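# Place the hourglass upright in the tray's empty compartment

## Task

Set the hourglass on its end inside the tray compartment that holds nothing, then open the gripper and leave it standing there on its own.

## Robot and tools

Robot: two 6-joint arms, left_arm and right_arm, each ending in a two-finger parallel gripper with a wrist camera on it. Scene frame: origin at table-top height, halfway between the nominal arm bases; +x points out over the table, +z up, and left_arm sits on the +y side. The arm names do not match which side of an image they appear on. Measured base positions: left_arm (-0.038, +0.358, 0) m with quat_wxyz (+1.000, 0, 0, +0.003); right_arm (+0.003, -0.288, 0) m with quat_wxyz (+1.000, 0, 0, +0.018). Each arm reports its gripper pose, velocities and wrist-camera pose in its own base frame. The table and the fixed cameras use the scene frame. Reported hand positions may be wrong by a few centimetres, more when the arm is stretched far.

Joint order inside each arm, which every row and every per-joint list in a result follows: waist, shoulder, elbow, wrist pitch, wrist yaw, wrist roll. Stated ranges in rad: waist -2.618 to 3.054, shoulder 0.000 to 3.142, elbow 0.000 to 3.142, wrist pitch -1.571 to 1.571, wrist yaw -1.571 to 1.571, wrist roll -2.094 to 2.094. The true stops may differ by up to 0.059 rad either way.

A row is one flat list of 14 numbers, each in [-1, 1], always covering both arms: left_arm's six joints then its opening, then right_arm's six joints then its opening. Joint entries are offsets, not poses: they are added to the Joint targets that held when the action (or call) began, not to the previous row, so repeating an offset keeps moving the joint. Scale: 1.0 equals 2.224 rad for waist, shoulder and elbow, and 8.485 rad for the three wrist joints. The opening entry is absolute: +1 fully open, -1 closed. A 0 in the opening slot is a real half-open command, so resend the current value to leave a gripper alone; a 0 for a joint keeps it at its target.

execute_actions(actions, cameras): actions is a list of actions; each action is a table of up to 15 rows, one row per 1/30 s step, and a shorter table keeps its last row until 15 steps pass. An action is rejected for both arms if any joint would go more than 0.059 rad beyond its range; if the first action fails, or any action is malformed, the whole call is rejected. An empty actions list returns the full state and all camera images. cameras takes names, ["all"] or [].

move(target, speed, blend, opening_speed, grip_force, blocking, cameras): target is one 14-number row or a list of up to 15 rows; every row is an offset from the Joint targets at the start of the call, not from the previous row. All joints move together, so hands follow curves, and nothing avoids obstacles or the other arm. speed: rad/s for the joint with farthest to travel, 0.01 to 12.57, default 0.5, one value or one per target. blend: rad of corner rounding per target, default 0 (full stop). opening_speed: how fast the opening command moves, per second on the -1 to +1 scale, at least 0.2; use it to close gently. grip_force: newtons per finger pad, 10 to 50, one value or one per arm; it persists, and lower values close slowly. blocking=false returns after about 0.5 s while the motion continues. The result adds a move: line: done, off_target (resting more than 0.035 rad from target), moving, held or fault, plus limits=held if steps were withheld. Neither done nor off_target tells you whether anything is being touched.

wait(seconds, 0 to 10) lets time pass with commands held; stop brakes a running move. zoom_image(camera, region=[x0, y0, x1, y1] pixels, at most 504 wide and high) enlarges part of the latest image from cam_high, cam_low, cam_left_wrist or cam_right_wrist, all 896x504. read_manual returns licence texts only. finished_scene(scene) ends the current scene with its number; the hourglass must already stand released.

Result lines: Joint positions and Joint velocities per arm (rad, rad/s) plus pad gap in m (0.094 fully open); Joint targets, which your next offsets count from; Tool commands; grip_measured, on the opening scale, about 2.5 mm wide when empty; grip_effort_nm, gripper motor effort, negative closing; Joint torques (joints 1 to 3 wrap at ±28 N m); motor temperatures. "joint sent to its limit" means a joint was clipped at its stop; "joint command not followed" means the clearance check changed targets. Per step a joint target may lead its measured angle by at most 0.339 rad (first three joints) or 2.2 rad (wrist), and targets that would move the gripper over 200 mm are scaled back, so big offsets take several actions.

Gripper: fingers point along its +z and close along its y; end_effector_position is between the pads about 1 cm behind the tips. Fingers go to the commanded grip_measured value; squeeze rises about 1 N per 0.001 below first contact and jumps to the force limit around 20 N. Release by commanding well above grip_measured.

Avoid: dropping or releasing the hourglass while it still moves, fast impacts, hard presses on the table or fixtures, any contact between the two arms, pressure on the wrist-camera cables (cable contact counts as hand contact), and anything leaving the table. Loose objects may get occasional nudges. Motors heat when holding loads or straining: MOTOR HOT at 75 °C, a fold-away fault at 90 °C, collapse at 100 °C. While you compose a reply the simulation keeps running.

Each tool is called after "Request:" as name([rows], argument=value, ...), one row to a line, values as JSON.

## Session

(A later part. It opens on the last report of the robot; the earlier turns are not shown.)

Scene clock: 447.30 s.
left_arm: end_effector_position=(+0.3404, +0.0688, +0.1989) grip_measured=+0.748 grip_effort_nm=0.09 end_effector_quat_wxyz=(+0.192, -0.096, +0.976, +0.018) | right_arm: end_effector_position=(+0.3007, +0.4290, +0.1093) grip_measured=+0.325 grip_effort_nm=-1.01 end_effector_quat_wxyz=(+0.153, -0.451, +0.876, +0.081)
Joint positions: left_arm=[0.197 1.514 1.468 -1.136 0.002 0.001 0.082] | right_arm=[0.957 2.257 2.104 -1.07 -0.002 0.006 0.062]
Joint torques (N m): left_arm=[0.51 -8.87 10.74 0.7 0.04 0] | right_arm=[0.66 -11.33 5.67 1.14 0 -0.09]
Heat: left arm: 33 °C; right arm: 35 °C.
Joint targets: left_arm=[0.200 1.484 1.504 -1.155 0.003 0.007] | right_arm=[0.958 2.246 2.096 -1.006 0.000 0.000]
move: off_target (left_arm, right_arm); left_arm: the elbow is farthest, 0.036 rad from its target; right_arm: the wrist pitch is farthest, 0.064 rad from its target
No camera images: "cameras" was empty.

Request:
move([
  [0,0,0,0,0,0, 0.75, 0,0,0,0,0,0, 0.75],
  [0,0,0,0,0,0, 0.75, 0, 0.00405, 0.1277, -0.03288, 0, 0, 0.75],
  [0,0,0,0,0,0, 0.75, 0, -0.2455, -0.1857, -0.01461, 0, 0, 0.75],
], speed=[0.4,0.5,0.8], opening_speed=1.0, cameras=["all"])

Scene clock: 456.93 s.
left_arm: end_effector_position=(+0.3404, +0.0688, +0.1989) grip_measured=+0.748 grip_effort_nm=0.09 end_effector_quat_wxyz=(+0.192, -0.096, +0.976, +0.018) | right_arm: end_effector_position=(+0.2271, +0.3245, +0.1904) grip_measured=+0.747 grip_effort_nm=0.17 end_effector_quat_wxyz=(+0.150, -0.451, +0.876, +0.080)
Joint positions: left_arm=[0.197 1.514 1.468 -1.136 0.002 0.001 0.082] | right_arm=[0.957 1.74 1.69 -1.178 -0.002 0.006 0.082]
Joint torques (N m): left_arm=[0.43 -8.72 10.4 0.73 0.02 0.03] | right_arm=[0.66 -9.66 5.6 1.02 0 -0.09]
Heat: left arm: 33 °C; right arm: 35 °C.
Joint targets: left_arm=[0.200 1.484 1.504 -1.155 0.003 0.007] | right_arm=[0.958 1.700 1.683 -1.130 0.000 0.000]
move: off_target (left_arm, right_arm); left_arm: the elbow is farthest, 0.036 rad from its target; right_arm: the wrist pitch is farthest, 0.048 rad from its target
camera_calibration:
cam_left_wrist: T_world_to_cam=[[0.289721, -0.956327, -0.0387278, -0.0163809], [-0.957109, -0.289559, -0.0098667, 0.40109], [-0.00177818, 0.0399253, -0.999201, 0.314557], [0, 0, 0, 1]] pos_world=[0.389192, 0.0879146, 0.317629]
cam_right_wrist: T_world_to_cam=[[0.881265, -0.469853, -0.0510804, -0.0284407], [-0.467262, -0.882398, 0.0551342, 0.433204], [-0.0709782, -0.02472, -0.997172, 0.333197], [0, 0, 0, 1]] pos_world=[0.251133, 0.377132, 0.306918]

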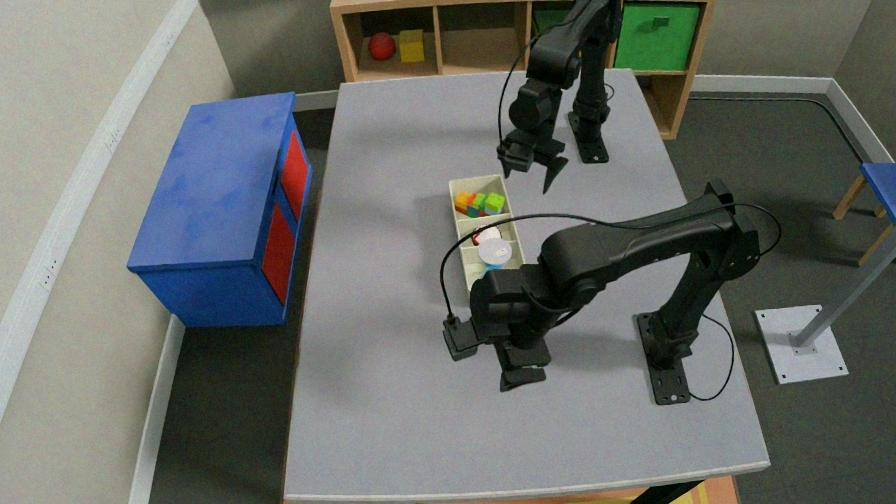

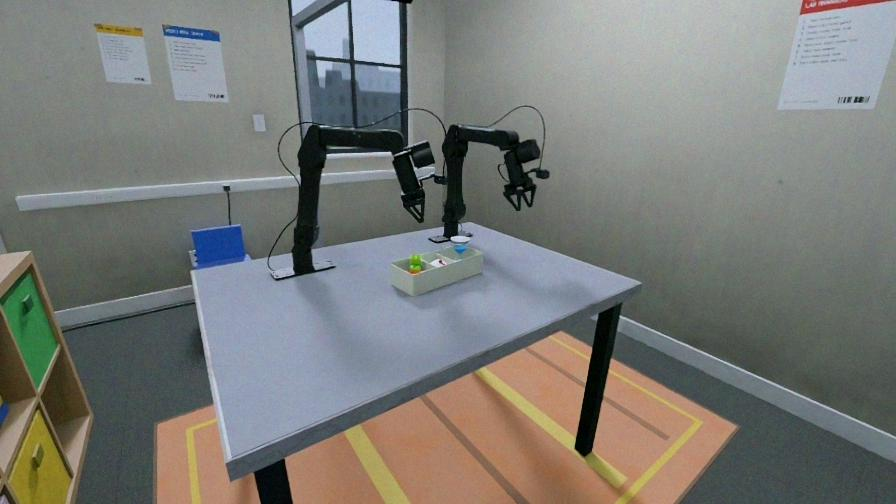

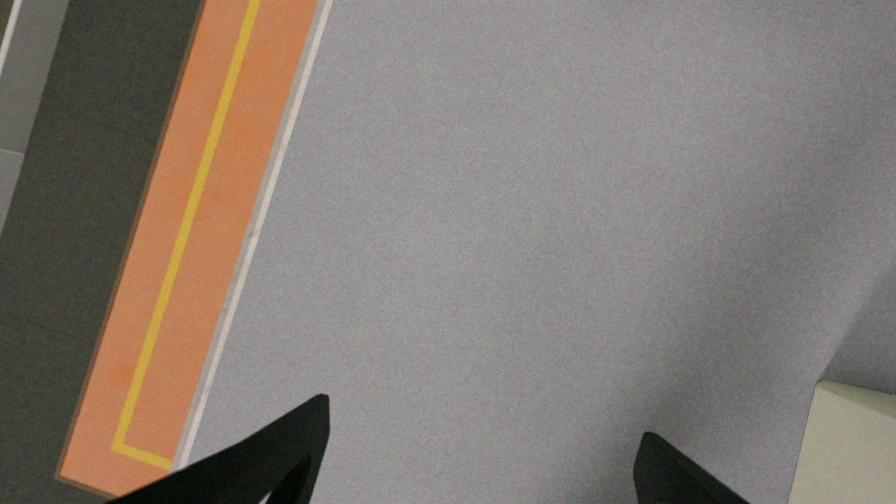

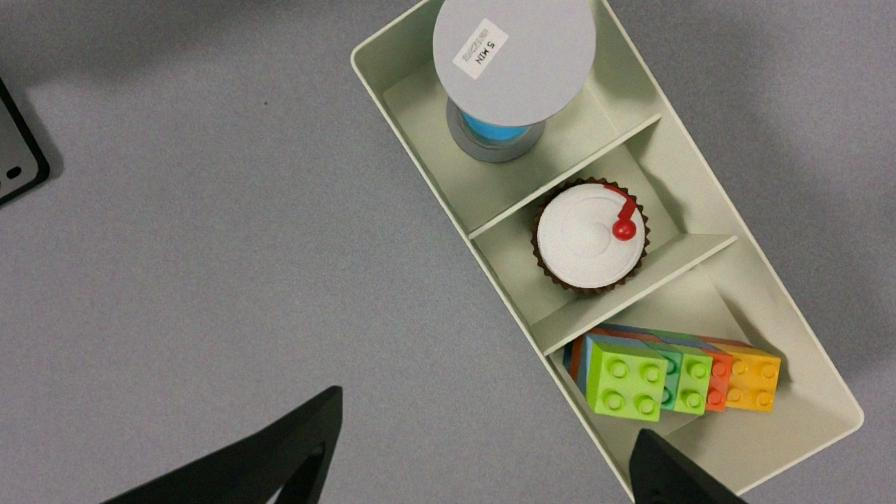

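Request:
move(target=[-0.16592,-0.22302,-0.3723,0.1386,-0.01744,-0.00306, 1.0, -0.20009,-0.45054,-0.63669,0.18762,0.02062,0.00224, 1.0], speed=2.0, cameras=["cam_high"])

Request:
zoom_image(camera="cam_high", region=[430, 160, 590, 320])

Scene clock: 493.27 s.
left_arm: end_effector_position=(+0.3624, -0.0366, +0.2274) grip_measured=+0.998 grip_effort_nm=0.10 end_effector_quat_wxyz=(+0.563, +0.029, +0.826, +0.004) | right_arm: end_effector_position=(+0.2888, +0.1308, +0.2267) grip_measured=+0.997 grip_effort_nm=0.16 end_effector_quat_wxyz=(+0.677, -0.128, +0.715, +0.119)
Joint positions: left_arm=[-0.168 1.015 0.682 -0.045 -0.13 -0.008 0.094] | right_arm=[0.515 0.717 0.271 0.391 0.164 0.006 0.094]
Joint torques (N m): left_arm=[-0.61 -4.56 7.76 2.51 -0.13 -0.11] | right_arm=[-0.69 -0.95 6.87 2 0.1 0.12]
Heat: left arm: 33 °C; right arm: 34 °C.
Joint targets: left_arm=[-0.169 0.988 0.675 0.021 -0.145 -0.019] | right_arm=[0.513 0.697 0.267 0.462 0.175 0.019]
move: off_target (left_arm, right_arm); left_arm: the wrist pitch is farthest, 0.066 rad from its target; right_arm: the wrist pitch is farthest, 0.071 rad from its target
Images, in order (width x height): cam_high 896x504.

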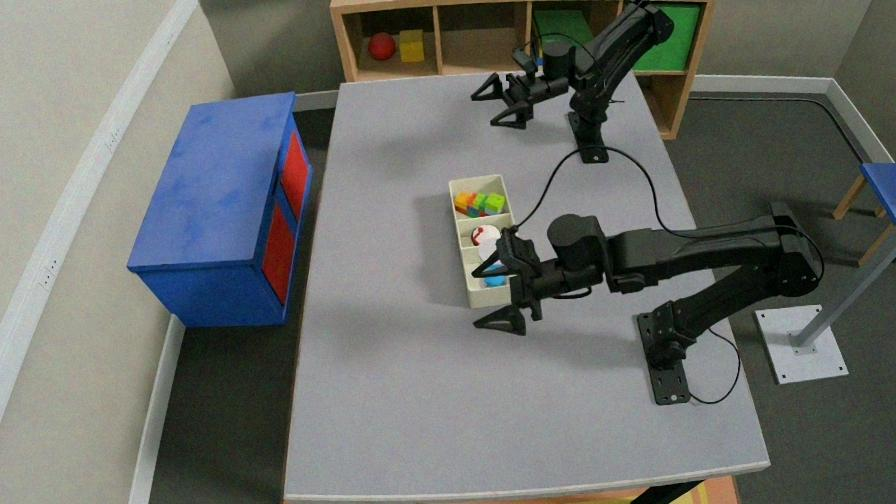

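Scaled by 3.150 from the camera's 896x504 image, which has a finer 1280x720 frame.

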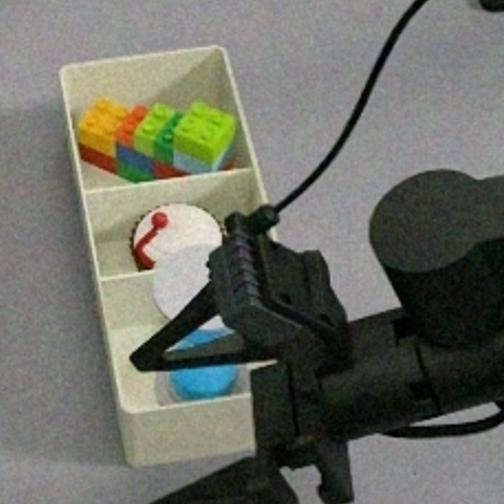

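Request:
wait(seconds=0)

Request:
move(target=[0.07824,0.15153,0.24888,-0.1274,0.01709,0.00224, 1.0, 0,0,0,0,0,0, 1.0], speed=2.5, cameras=["cam_left_wrist"])

Scene clock: 496.50 s.
left_arm: end_effector_position=(+0.3624, -0.0366, +0.2274) grip_measured=+0.998 grip_effort_nm=0.09 end_effector_quat_wxyz=(+0.563, +0.029, +0.826, +0.004) | right_arm: end_effector_position=(+0.2888, +0.1308, +0.2271) grip_measured=+0.997 grip_effort_nm=0.16 end_effector_quat_wxyz=(+0.678, -0.128, +0.714, +0.119)
Joint positions: left_arm=[-0.168 1.015 0.682 -0.045 -0.13 -0.008 0.094] | right_arm=[0.515 0.717 0.271 0.392 0.164 0.006 0.094]
Joint torques (N m): left_arm=[-0.47 -4.52 7.72 2.55 -0.13 -0.12] | right_arm=[-0.69 -0.95 6.87 2 0.09 0.12]
Heat: left arm: 32 °C; right arm: 34 °C.
Joint targets: left_arm=[-0.169 0.988 0.675 0.021 -0.145 -0.019] | right_arm=[0.513 0.697 0.267 0.462 0.175 0.019]
Tool commands: left_gripper/opening=+1.0 right_gripper/opening=+1.0

Scene clock: 498.17 s.
left_arm: end_effector_position=(+0.3028, -0.0005, +0.1680) grip_measured=+0.998 grip_effort_nm=0.09 end_effector_quat_wxyz=(+0.194, -0.002, +0.981, +0.000) | right_arm: end_effector_position=(+0.2888, +0.1308, +0.2271) grip_measured=+0.997 grip_effort_nm=0.16 end_effector_quat_wxyz=(+0.678, -0.128, +0.714, +0.119)
Joint positions: left_arm=[-0.007 1.328 1.187 -1.039 -0.003 -0.01 0.094] | right_arm=[0.515 0.717 0.271 0.392 0.164 0.006 0.094]
Joint torques (N m): left_arm=[0.64 -4.55 11.22 0.69 0.09 0.04] | right_arm=[-0.69 -0.96 6.87 2 0.1 0.12]
Heat: left arm: 32 °C; right arm: 34 °C.
Joint targets: left_arm=[0.005 1.325 1.229 -1.060 0.000 0.000] | right_arm=[0.513 0.697 0.267 0.462 0.175 0.019]
move: off_target (left_arm, right_arm); left_arm: the elbow is farthest, 0.042 rad from its target; right_arm: the wrist pitch is farthest, 0.070 rad from its target
camera_calibration:
cam_left_wrist: T_world_to_cam=[[0.101633, -0.994067, -0.0387602, -0.0159909], [-0.994794, -0.101262, -0.0114071, 0.356444], [0.00741452, 0.0397177, -0.999183, 0.283617], [0, 0, 0, 1]] pos_world=[0.354111, 0.0089337, 0.286832]
Images, in order (width x height): cam_left_wrist 896x504.

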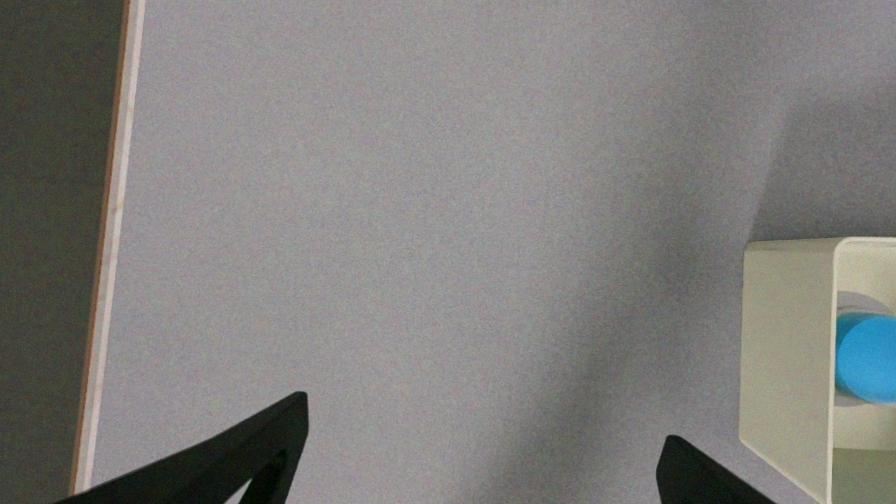

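Request:
finished_scene(scene=1)

The scene is finished: the task was done.


## Next scene

The same job, from a new start.

Request:
execute_actions(actions=[])

Request:
zoom_image(camera="cam_high", region=[400, 100, 680, 380])

Scene clock: 0.00 s.
left_arm: end_effector_position=(+0.3876, +0.0132, +0.1315) grip_measured=+1.000 grip_effort_nm=n/a end_effector_quat_wxyz=(+0.665, -0.031, +0.744, +0.055) | right_arm: end_effector_position=(+0.3773, +0.0285, +0.1404) grip_measured=+1.000 grip_effort_nm=n/a end_effector_quat_wxyz=(+0.674, -0.010, +0.738, -0.017)
Joint positions: left_arm=[-0.048 1.585 0.253 1.222 -0.172 0.022 0.094] | right_arm=[0.149 1.513 0.222 1.199 0.159 -0.023 0.094]
Joint velocities: within noise
Joint torques (N m): no reading
Motor temperatures (°C): left_arm=[21 26 28 23 20 22 20] | right_arm=[21 23 30 28 21 19 20]
Heat: left arm: 28 °C; right arm: 30 °C.
Joint targets: left_arm=[-0.042 1.568 0.265 1.235 -0.177 0.019] | right_arm=[0.155 1.498 0.236 1.212 0.164 -0.018]
Tool commands: left_gripper/opening=+1.0 right_gripper/opening=+1.0
camera_calibration:
cam_left_wrist: T_world_to_cam=[[0.200748, -0.979292, 0.0262373, -0.0595941], [-0.454999, -0.116923, -0.882782, 0.347345], [0.867569, 0.165279, -0.469049, -0.158846], [0, 0, 0, 1]] pos_world=[0.307815, 0.00850648, 0.233687]
cam_right_wrist: T_world_to_cam=[[0.0891168, -0.986976, 0.133925, -0.0147503], [-0.467073, -0.16017, -0.869591, 0.354144], [0.879716, 0.0149426, -0.475264, -0.146321], [0, 0, 0, 1]] pos_world=[0.295447, 0.0443513, 0.240395]

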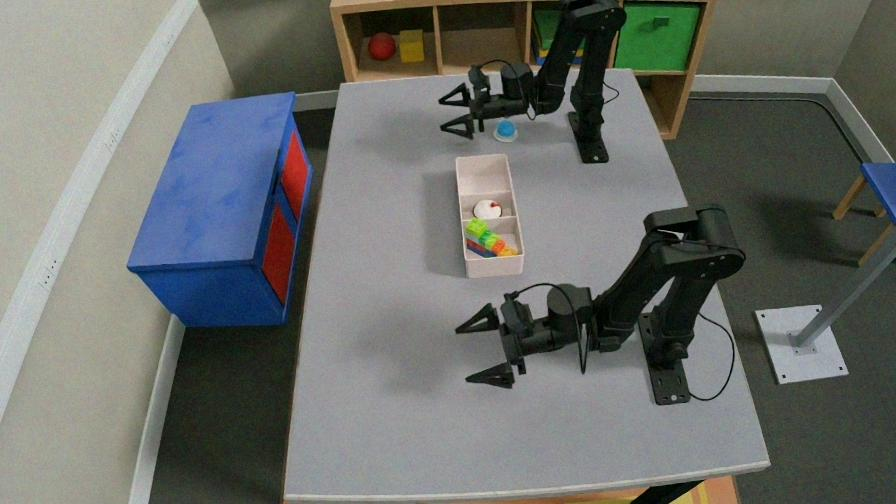

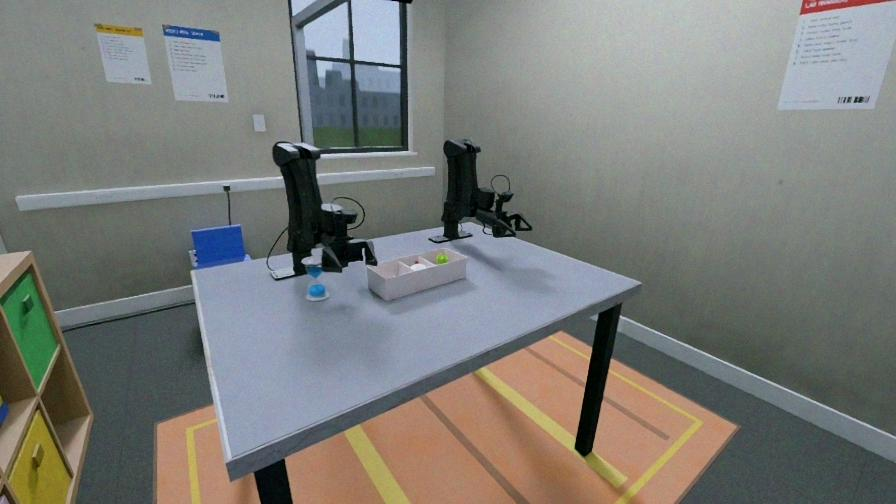

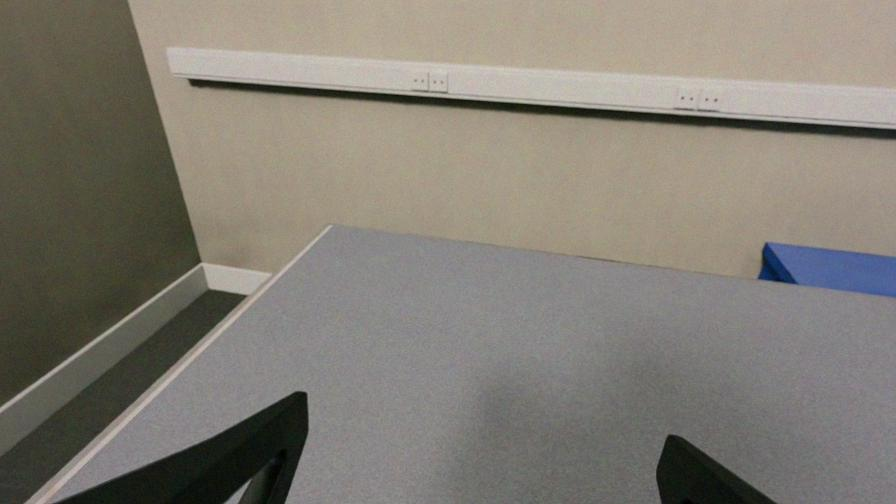

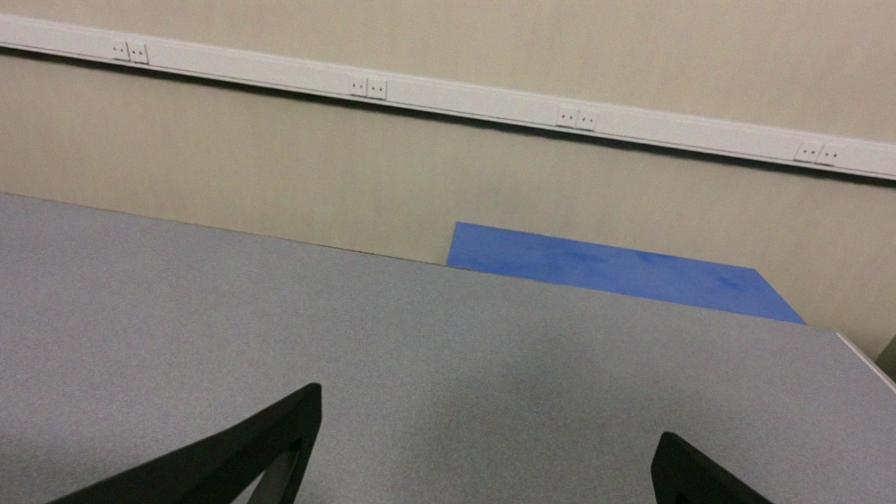

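Scaled by 1.800 from the camera's 896x504 image, which has a finer 1280x720 frame.

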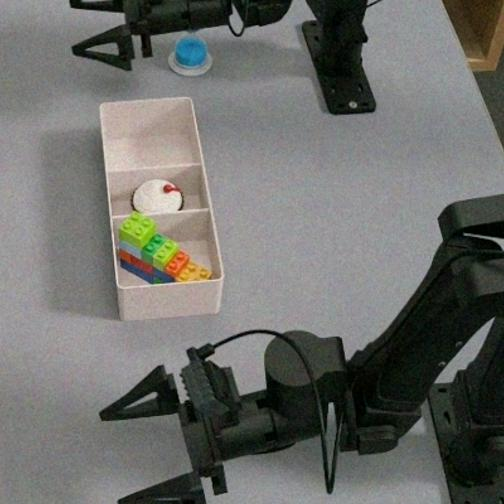

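Request:
move([
  [0,0,0,0,0,0, 1.0, 0,-0.0953,0.1435,-0.1143,0,0, 1.0],
  [0,0,0,0,0,0, 1.0, -0.13624,-0.23831,0.35881,-0.2858,-0.01933,0.00212, 1.0],
], speed=2.5, blend=[0.15,0], cameras=["cam_right_wrist"])

Scene clock: 24.50 s.
left_arm: end_effector_position=(+0.3876, +0.0132, +0.1315) grip_measured=+1.000 grip_effort_nm=-0.02 end_effector_quat_wxyz=(+0.665, -0.031, +0.744, +0.055) | right_arm: end_effector_position=(+0.2123, -0.0305, +0.1687) grip_measured=+1.000 grip_effort_nm=0.02 end_effector_quat_wxyz=(+0.194, +0.063, +0.979, -0.017)
Joint positions: left_arm=[-0.048 1.585 0.253 1.222 -0.172 0.022 0.094] | right_arm=[-0.146 0.985 0.992 -1.185 0.001 -0.017 0.094]
Joint torques (N m): left_arm=[0.18 -5.72 6.16 2.08 0.03 -0.04] | right_arm=[-0.69 -1.59 10.09 0.43 -0.05 0.14]
Motor temperatures (°C): left_arm=[21 27 29 29 20 22 20] | right_arm=[21 23 31 30 21 19 20]
Heat: left arm: 29 °C; right arm: 31 °C.
Joint targets: left_arm=[-0.042 1.568 0.265 1.235 -0.177 0.019] | right_arm=[-0.149 0.967 1.034 -1.213 0.000 0.000]
move: off_target (right_arm); right_arm: the elbow is farthest, 0.043 rad from its target
camera_calibration:
cam_right_wrist: T_world_to_cam=[[0.000461955, -0.999445, -0.0332941, -0.0154396], [-0.999978, -0.000680274, 0.00654626, 0.262398], [-0.00656528, 0.0332904, -0.999424, 0.290246], [0, 0, 0, 1]] pos_world=[0.264305, -0.0249149, 0.287847]
Images, in order (width x height): cam_right_wrist 896x504.

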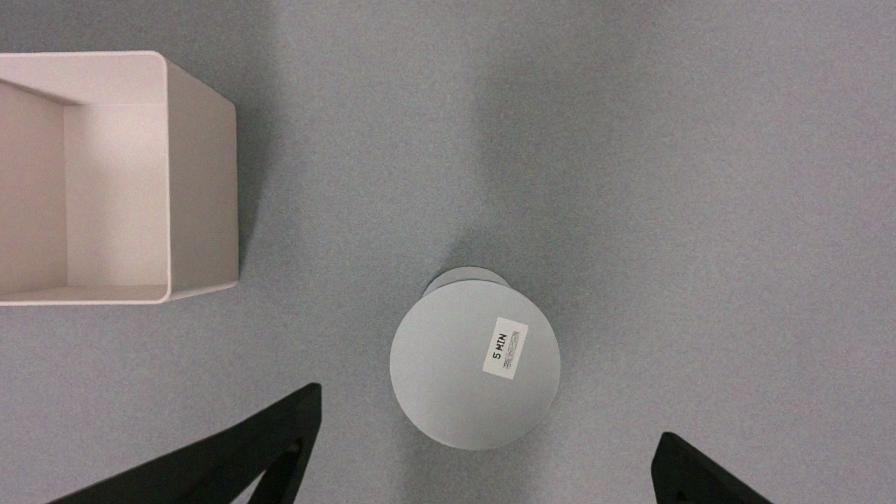

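Request:
move([
  [0,0,0,0,0,0, 1.0, 0.00764,0.01844,-0.12185,0.03524,0,0, 1.0],
  [0,0,0,0,0,0, 1.0, 0.00764,0.01844,-0.12185,0.03524,0,0, 0.25],
  [0,0,0,0,0,0, 1.0, 0.00764,0.04406,0.06924,-0.00931,0,0, 0.25],
  [0,0,0,0,0,0, 1.0, 0.3089,0.2473,0.21448,0.01249,0,0, 0.25],
], speed=[0.7,0.7,0.8,0.9], blend=[0,0,0.08,0], opening_speed=1.5, cameras=["cam_right_wrist","cam_high"])

Scene clock: 40.13 s.
left_arm: end_effector_position=(+0.3876, +0.0132, +0.1315) grip_measured=+1.000 grip_effort_nm=-0.02 end_effector_quat_wxyz=(+0.665, -0.031, +0.744, +0.055) | right_arm: end_effector_position=(+0.2920, +0.1749, +0.1880) grip_measured=+0.319 grip_effort_nm=-1.01 end_effector_quat_wxyz=(+0.161, -0.269, +0.949, +0.043)
Joint positions: left_arm=[-0.048 1.585 0.253 1.222 -0.172 0.022 0.094] | right_arm=[0.537 1.531 1.459 -1.165 0 -0.015 0.062]
Joint torques (N m): left_arm=[0.03 -5.82 6.13 2.04 -0.02 -0.02] | right_arm=[-0.32 -5.55 10.97 1.08 0.07 0.13]
Heat: left arm: 31 °C; right arm: 31 °C.
Joint targets: left_arm=[-0.042 1.568 0.265 1.235 -0.177 0.019] | right_arm=[0.539 1.518 1.511 -1.107 0.000 0.000]
move: off_target (right_arm); target 2's new numbers were sent with right_arm's wrist pitch 0.053 rad from that target; right_arm: the wrist pitch is farthest, 0.058 rad from its target
camera_calibration:
cam_right_wrist: T_world_to_cam=[[0.628175, -0.776847, -0.0436431, -0.0298502], [-0.774244, -0.629658, 0.0638506, 0.375433], [-0.0770824, -0.00631894, -0.997005, 0.330266], [0, 0, 0, 1]] pos_world=[0.334886, 0.215292, 0.304002]
Images, in order (width x height): cam_high 896x504, cam_right_wrist 896x504.

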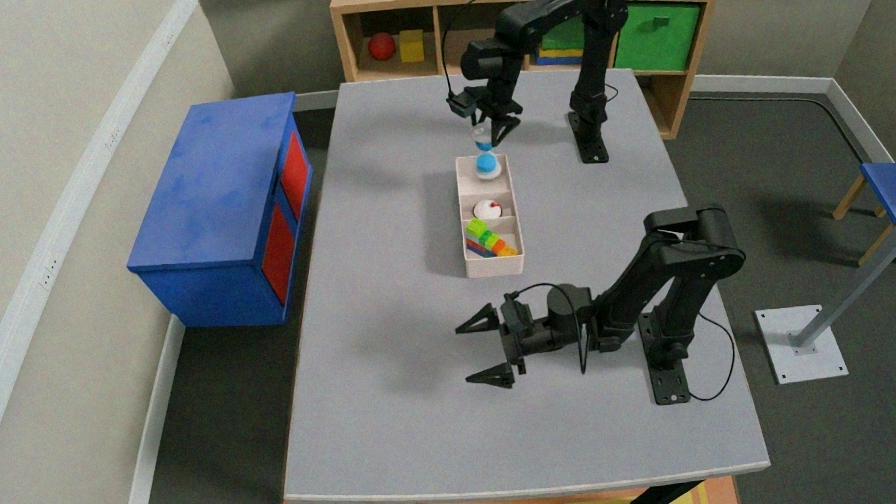

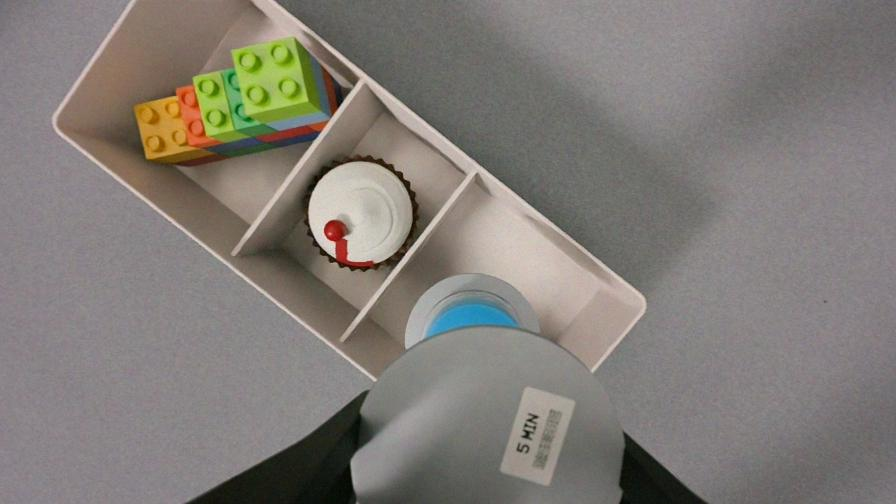

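Request:
move([
  [0,0,0,0,0,0, 1.0, 0,0,-0.17109,0.04066,0,0, 0.25],
  [0,0,0,0,0,0, 1.0, 0,0,-0.17109,0.04066,0,0, 0.75],
  [0,0,0,0,0,0, 1.0, 0,0,0,-0.00825,0,0, 0.75],
], speed=[0.35,0.5,0.8], opening_speed=1.2, cameras=["cam_right_wrist","cam_low"])

Scene clock: 53.70 s.
left_arm: end_effector_position=(+0.3876, +0.0132, +0.1315) grip_measured=+1.000 grip_effort_nm=-0.02 end_effector_quat_wxyz=(+0.665, -0.031, +0.744, +0.055) | right_arm: end_effector_position=(+0.2948, +0.1825, +0.1949) grip_measured=+0.748 grip_effort_nm=0.15 end_effector_quat_wxyz=(+0.175, -0.274, +0.944, +0.052)
Joint positions: left_arm=[-0.048 1.585 0.253 1.222 -0.172 0.022 0.094] | right_arm=[0.547 1.53 1.475 -1.149 -0.008 -0.015 0.082]
Joint torques (N m): left_arm=[0.25 -5.86 6.12 2.08 0 -0.04] | right_arm=[-0.4 -5.42 9.5 0.39 0.07 0.13]
Heat: left arm: 33 °C; right arm: 33 °C.
Joint targets: left_arm=[-0.042 1.568 0.265 1.235 -0.177 0.019] | right_arm=[0.539 1.518 1.511 -1.177 0.000 0.000]
move: off_target (right_arm); target 2's new numbers were sent with right_arm's wrist pitch 0.064 rad from that target; right_arm: the elbow is farthest, 0.036 rad from its target
camera_calibration:
cam_right_wrist: T_world_to_cam=[[0.639542, -0.76737, -0.0461502, -0.0299655], [-0.766902, -0.641016, 0.0309767, 0.388343], [-0.0533536, 0.0155818, -0.998454, 0.326754], [0, 0, 0, 1]] pos_world=[0.334419, 0.220848, 0.312837]
Images, in order (width x height): cam_low 896x504, cam_right_wrist 896x504.

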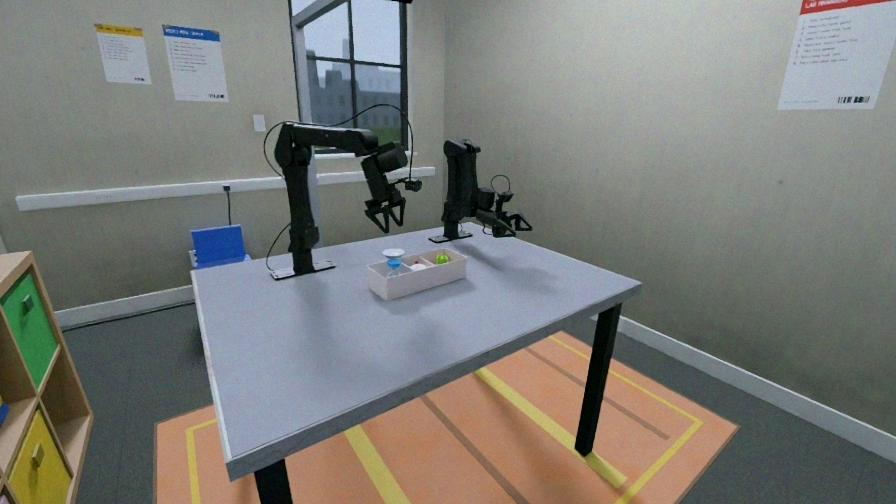

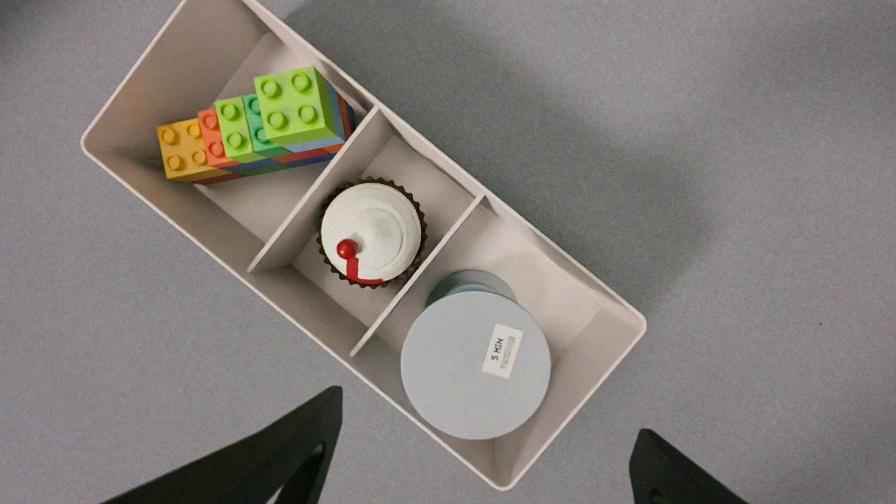

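Request:
finished_scene(scene=2)

The scene is finished: the task was done.


## Next scene

The same job, from a new start.

Request:
execute_actions(actions=[])

Request:
zoom_image(camera="cam_high", region=[400, 100, 680, 380])

Scene clock: 0.00 s.
left_arm: end_effector_position=(+0.2397, -0.0937, +0.3189) grip_measured=+1.000 grip_effort_nm=n/a end_effector_quat_wxyz=(+0.507, +0.128, +0.848, -0.086) | right_arm: end_effector_position=(+0.2699, +0.1980, +0.2090) grip_measured=+1.000 grip_effort_nm=n/a end_effector_quat_wxyz=(+0.554, -0.009, +0.731, +0.398)
Joint positions: left_arm=[-0.47 0.748 1.092 -0.838 -0.133 -0.09 0.094] | right_arm=[0.624 0.876 0.249 0.558 -0.011 0.609 0.094]
Joint velocities: within noise
Joint torques (N m): no reading
Motor temperatures (°C): left_arm=[21 25 26 24 20 22 20] | right_arm=[21 22 29 26 21 19 20]
Heat: left arm: 26 °C; right arm: 29 °C.
Joint targets: left_arm=[-0.464 0.751 1.109 -0.826 -0.139 -0.086] | right_arm=[0.619 0.863 0.271 0.576 -0.006 0.600]
Tool commands: left_gripper/opening=+1.0 right_gripper/opening=+1.0
camera_calibration:
cam_left_wrist: T_world_to_cam=[[-0.2072, -0.977144, 0.0475115, -0.0484066], [-0.75657, 0.12926, -0.64101, 0.451282], [0.620218, -0.168763, -0.766061, 0.197812], [0, 0, 0, 1]] pos_world=[0.20871, -0.0722497, 0.443112]
cam_right_wrist: T_world_to_cam=[[0.561402, -0.669912, -0.485845, 0.092128], [-0.601001, 0.0735338, -0.795859, 0.365186], [0.568882, 0.73879, -0.361336, -0.105014], [0, 0, 0, 1]] pos_world=[0.227497, 0.112448, 0.297451]

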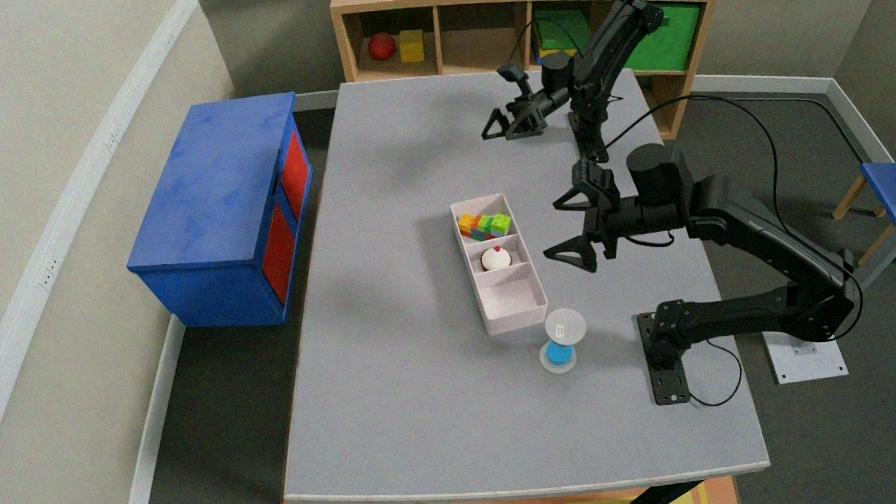

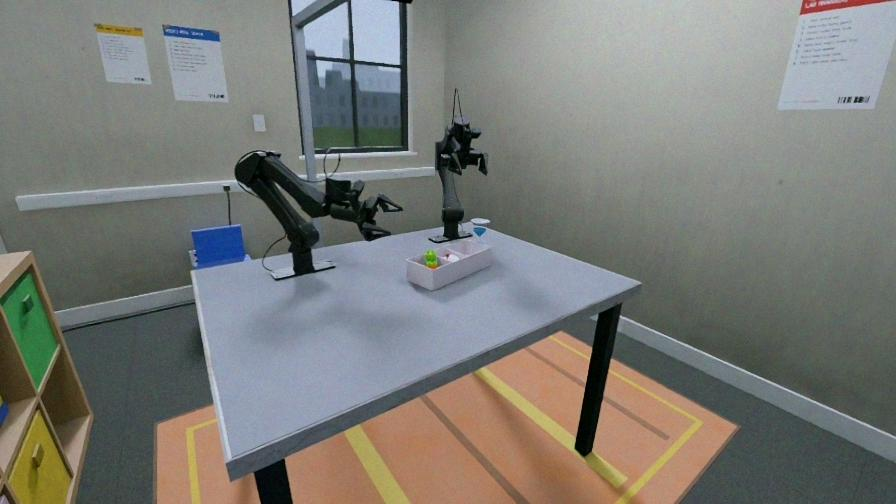

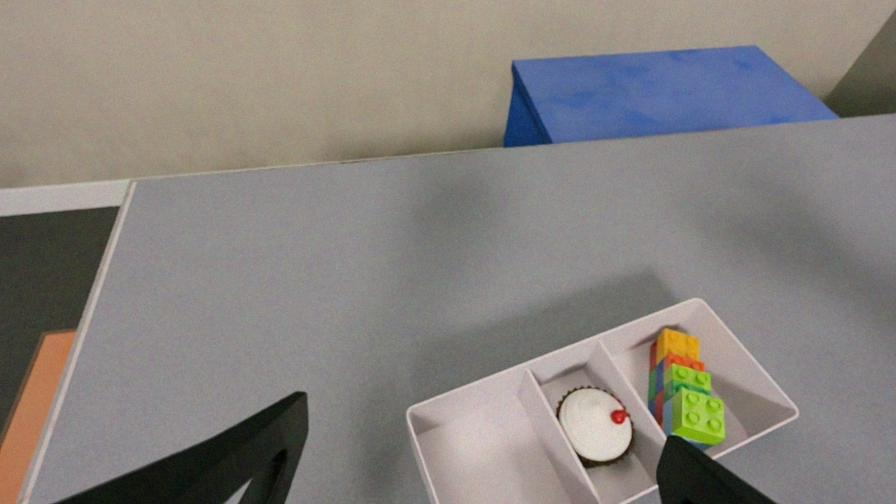

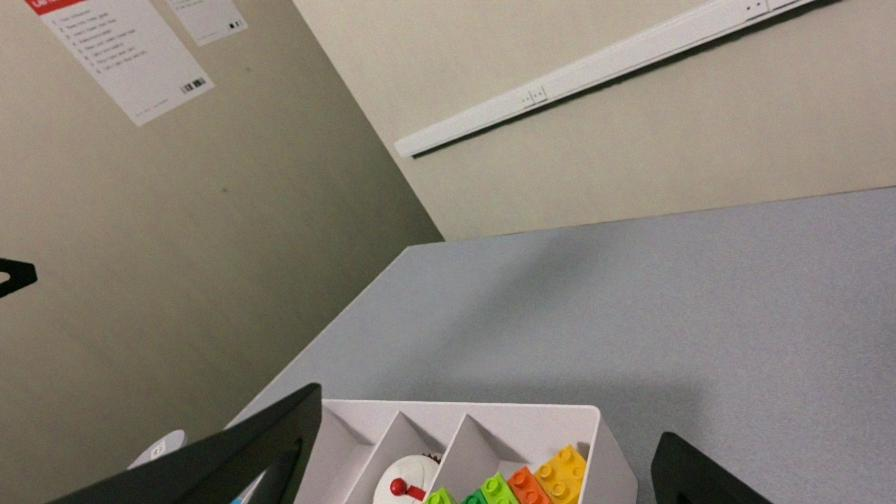

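Scaled by 1.800 from the camera's 896x504 image, which has a finer 1280x720 frame.

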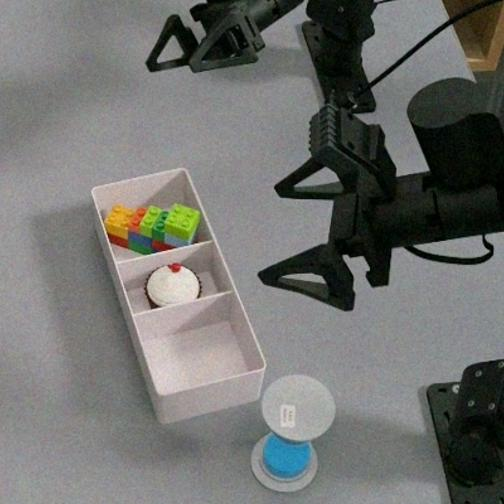

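Request:
move(target=[0.14973,0.1223,-0.04811,-0.04361,0.01638,0.01014, 1.0, 0,0,0,0,0,0, 1.0], speed=2.0, cameras=["cam_left_wrist"])

Scene clock: 7.23 s.
left_arm: end_effector_position=(+0.2171, -0.0298, +0.1583) grip_measured=+1.000 grip_effort_nm=-0.02 end_effector_quat_wxyz=(+0.170, +0.065, +0.983, -0.012) | right_arm: end_effector_position=(+0.2699, +0.1980, +0.2090) grip_measured=+1.000 grip_effort_nm=0.02 end_effector_quat_wxyz=(+0.554, -0.009, +0.731, +0.398)
Joint positions: left_arm=[-0.143 1.045 0.994 -1.177 -0.003 -0.01 0.094] | right_arm=[0.624 0.876 0.249 0.558 -0.011 0.609 0.094]
Joint torques (N m): left_arm=[0.79 -3.12 7.64 0.63 0.07 0.04] | right_arm=[-0.02 -1.17 8.9 1.57 0.02 -0.03]
Heat: left arm: 27 °C; right arm: 30 °C.
Joint targets: left_arm=[-0.131 1.023 1.002 -1.196 0.000 0.000] | right_arm=[0.619 0.863 0.271 0.576 -0.006 0.600]
move: done
camera_calibration:
cam_left_wrist: T_world_to_cam=[[-0.0365536, -0.998369, -0.0438516, -0.00609003], [-0.998745, 0.0349937, 0.0358281, 0.265537], [-0.0342351, 0.0451062, -0.998395, 0.28479], [0, 0, 0, 1]] pos_world=[0.274731, -0.0282181, 0.274553]
Images, in order (width x height): cam_left_wrist 896x504.

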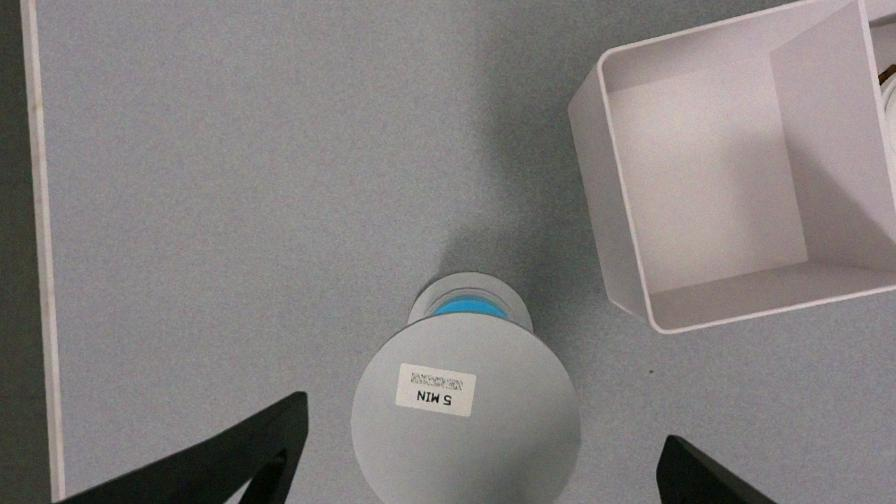

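Request:
move([
  [0.00778,-0.03147,-0.09532,0.02781,0,0, 1.0, 0,0,0,0,0,0, 1.0],
  [0.00778,-0.03147,-0.09532,0.02781,0,0, 0.4, 0,0,0,0,0,0, 1.0],
  [0.00778,0.01556,0.10369,-0.01756,0,0, 0.4, 0,0,0,0,0,0, 1.0],
  [-0.14793,0.20998,0.23696,0.00554,0,0, 0.4, 0,0,0,0,0,0, 1.0],
], speed=[0.6,0.7,0.8,0.9], blend=[0,0,0.08,0], opening_speed=1.2, cameras=["cam_left_wrist","cam_high"])

Scene clock: 39.63 s.
left_arm: end_effector_position=(+0.3004, -0.1486, +0.1976) grip_measured=+0.486 grip_effort_nm=-1.05 end_effector_quat_wxyz=(+0.165, +0.224, +0.960, -0.041) | right_arm: end_effector_position=(+0.2699, +0.1980, +0.2090) grip_measured=+1.000 grip_effort_nm=0.02 end_effector_quat_wxyz=(+0.554, -0.009, +0.731, +0.398)
Joint positions: left_arm=[-0.461 1.512 1.478 -1.196 0.003 -0.002 0.07] | right_arm=[0.624 0.876 0.249 0.558 -0.011 0.609 0.094]
Joint torques (N m): left_arm=[0.2 -7.8 11.59 1.37 -0.01 0.07] | right_arm=[-0.03 -1.18 8.9 1.57 0.02 -0.03]
Motor temperatures (°C): left_arm=[21 25 27 25 20 22 20] | right_arm=[21 22 31 31 21 19 20]
Heat: left arm: 27 °C; right arm: 31 °C.
Joint targets: left_arm=[-0.460 1.490 1.529 -1.149 0.000 0.000] | right_arm=[0.619 0.863 0.271 0.576 -0.006 0.600]
move: off_target (left_arm); target 2's new numbers were sent with left_arm's wrist pitch 0.044 rad from that target; left_arm: the elbow is farthest, 0.051 rad from its target
camera_calibration:
cam_left_wrist: T_world_to_cam=[[-0.355194, -0.933901, -0.0408278, -0.0152628], [-0.934562, 0.353797, 0.0376983, 0.379252], [-0.0207617, 0.0515463, -0.998455, 0.329174], [0, 0, 0, 1]] pos_world=[0.355848, -0.1654, 0.313745]
Images, in order (width x height): cam_high 896x504, cam_left_wrist 896x504.

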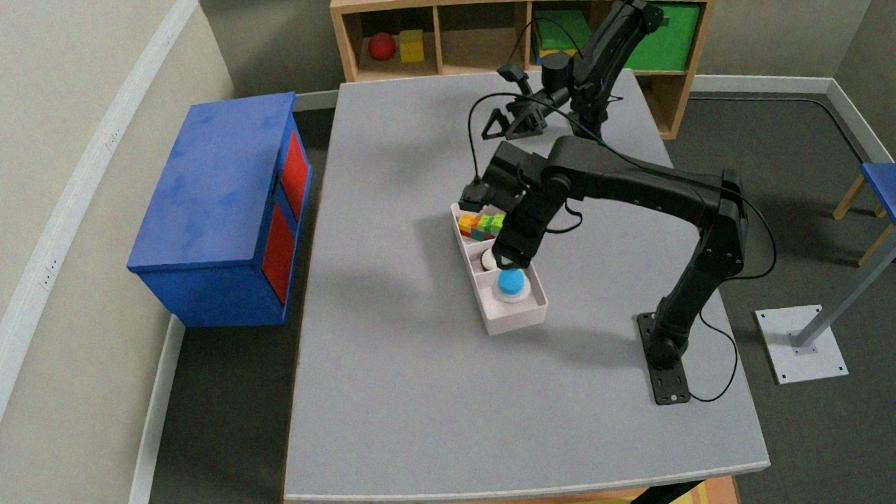

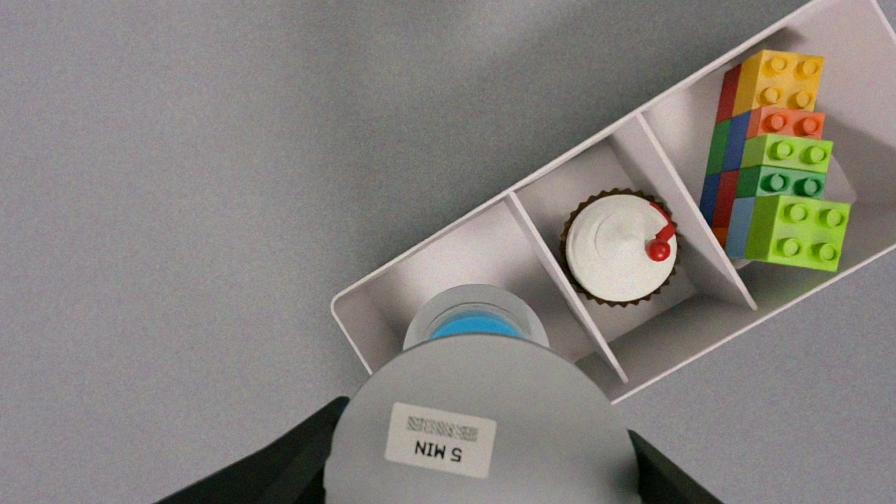

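Request:
move([
  [-0.0054,-0.01754,-0.18121,0.04184,0,0, 0.4, 0,0,0,0,0,0, 1.0],
  [-0.0054,-0.01754,-0.18121,0.04184,0,0, 0.85, 0,0,0,0,0,0, 1.0],
  [-0.0054,0,0,-0.00695,0,0, 0.85, 0,0,0,0,0,0, 1.0],
], speed=[0.35,0.5,0.8], opening_speed=1.2, cameras=["cam_left_wrist","cam_low"])

Scene clock: 55.63 s.
left_arm: end_effector_position=(+0.3021, -0.1532, +0.2099) grip_measured=+0.847 grip_effort_nm=0.12 end_effector_quat_wxyz=(+0.186, +0.229, +0.954, -0.046) | right_arm: end_effector_position=(+0.2699, +0.1980, +0.2090) grip_measured=+1.000 grip_effort_nm=0.02 end_effector_quat_wxyz=(+0.554, -0.009, +0.731, +0.398)
Joint positions: left_arm=[-0.471 1.494 1.495 -1.187 0.002 -0.001 0.087] | right_arm=[0.624 0.876 0.249 0.558 -0.011 0.609 0.094]
Joint torques (N m): left_arm=[-0.53 -6.01 10.17 0.74 0 0.02] | right_arm=[-0.02 -1.17 8.9 1.57 0.02 -0.04]
Heat: left arm: 29 °C; right arm: 32 °C.
Joint targets: left_arm=[-0.472 1.490 1.529 -1.208 0.000 0.000] | right_arm=[0.619 0.863 0.271 0.576 -0.006 0.600]
move: done; target 2's new numbers were sent with left_arm's wrist pitch 0.063 rad from that target
camera_calibration:
cam_left_wrist: T_world_to_cam=[[-0.364468, -0.93042, -0.0385016, -0.0156137], [-0.930994, 0.364973, -0.00675249, 0.391926], [0.0203347, 0.0333837, -0.999236, 0.326727], [0, 0, 0, 1]] pos_world=[0.352546, -0.168477, 0.328523]
Images, in order (width x height): cam_low 896x504, cam_left_wrist 896x504.

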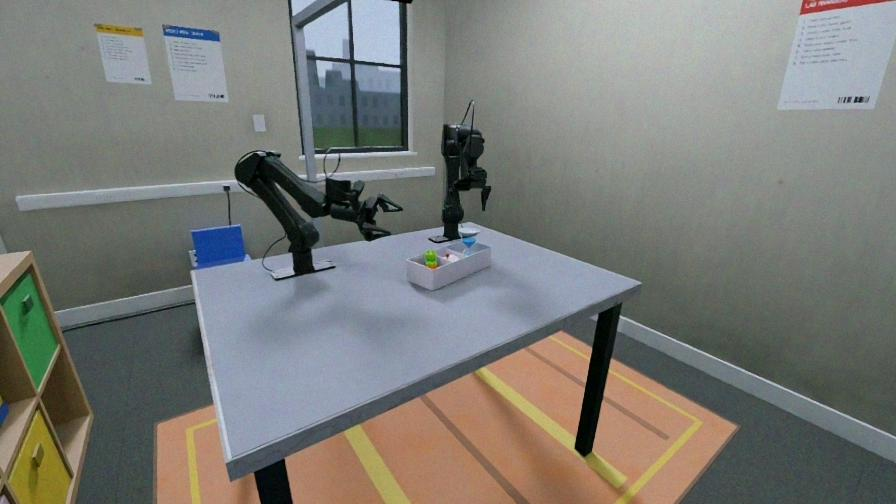

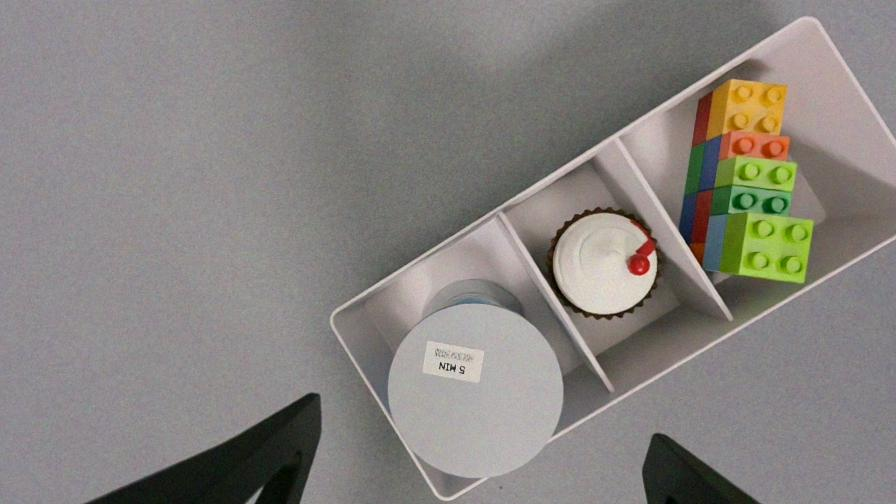

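Request:
finished_scene(scene=3)

The scene is finished: the task was done.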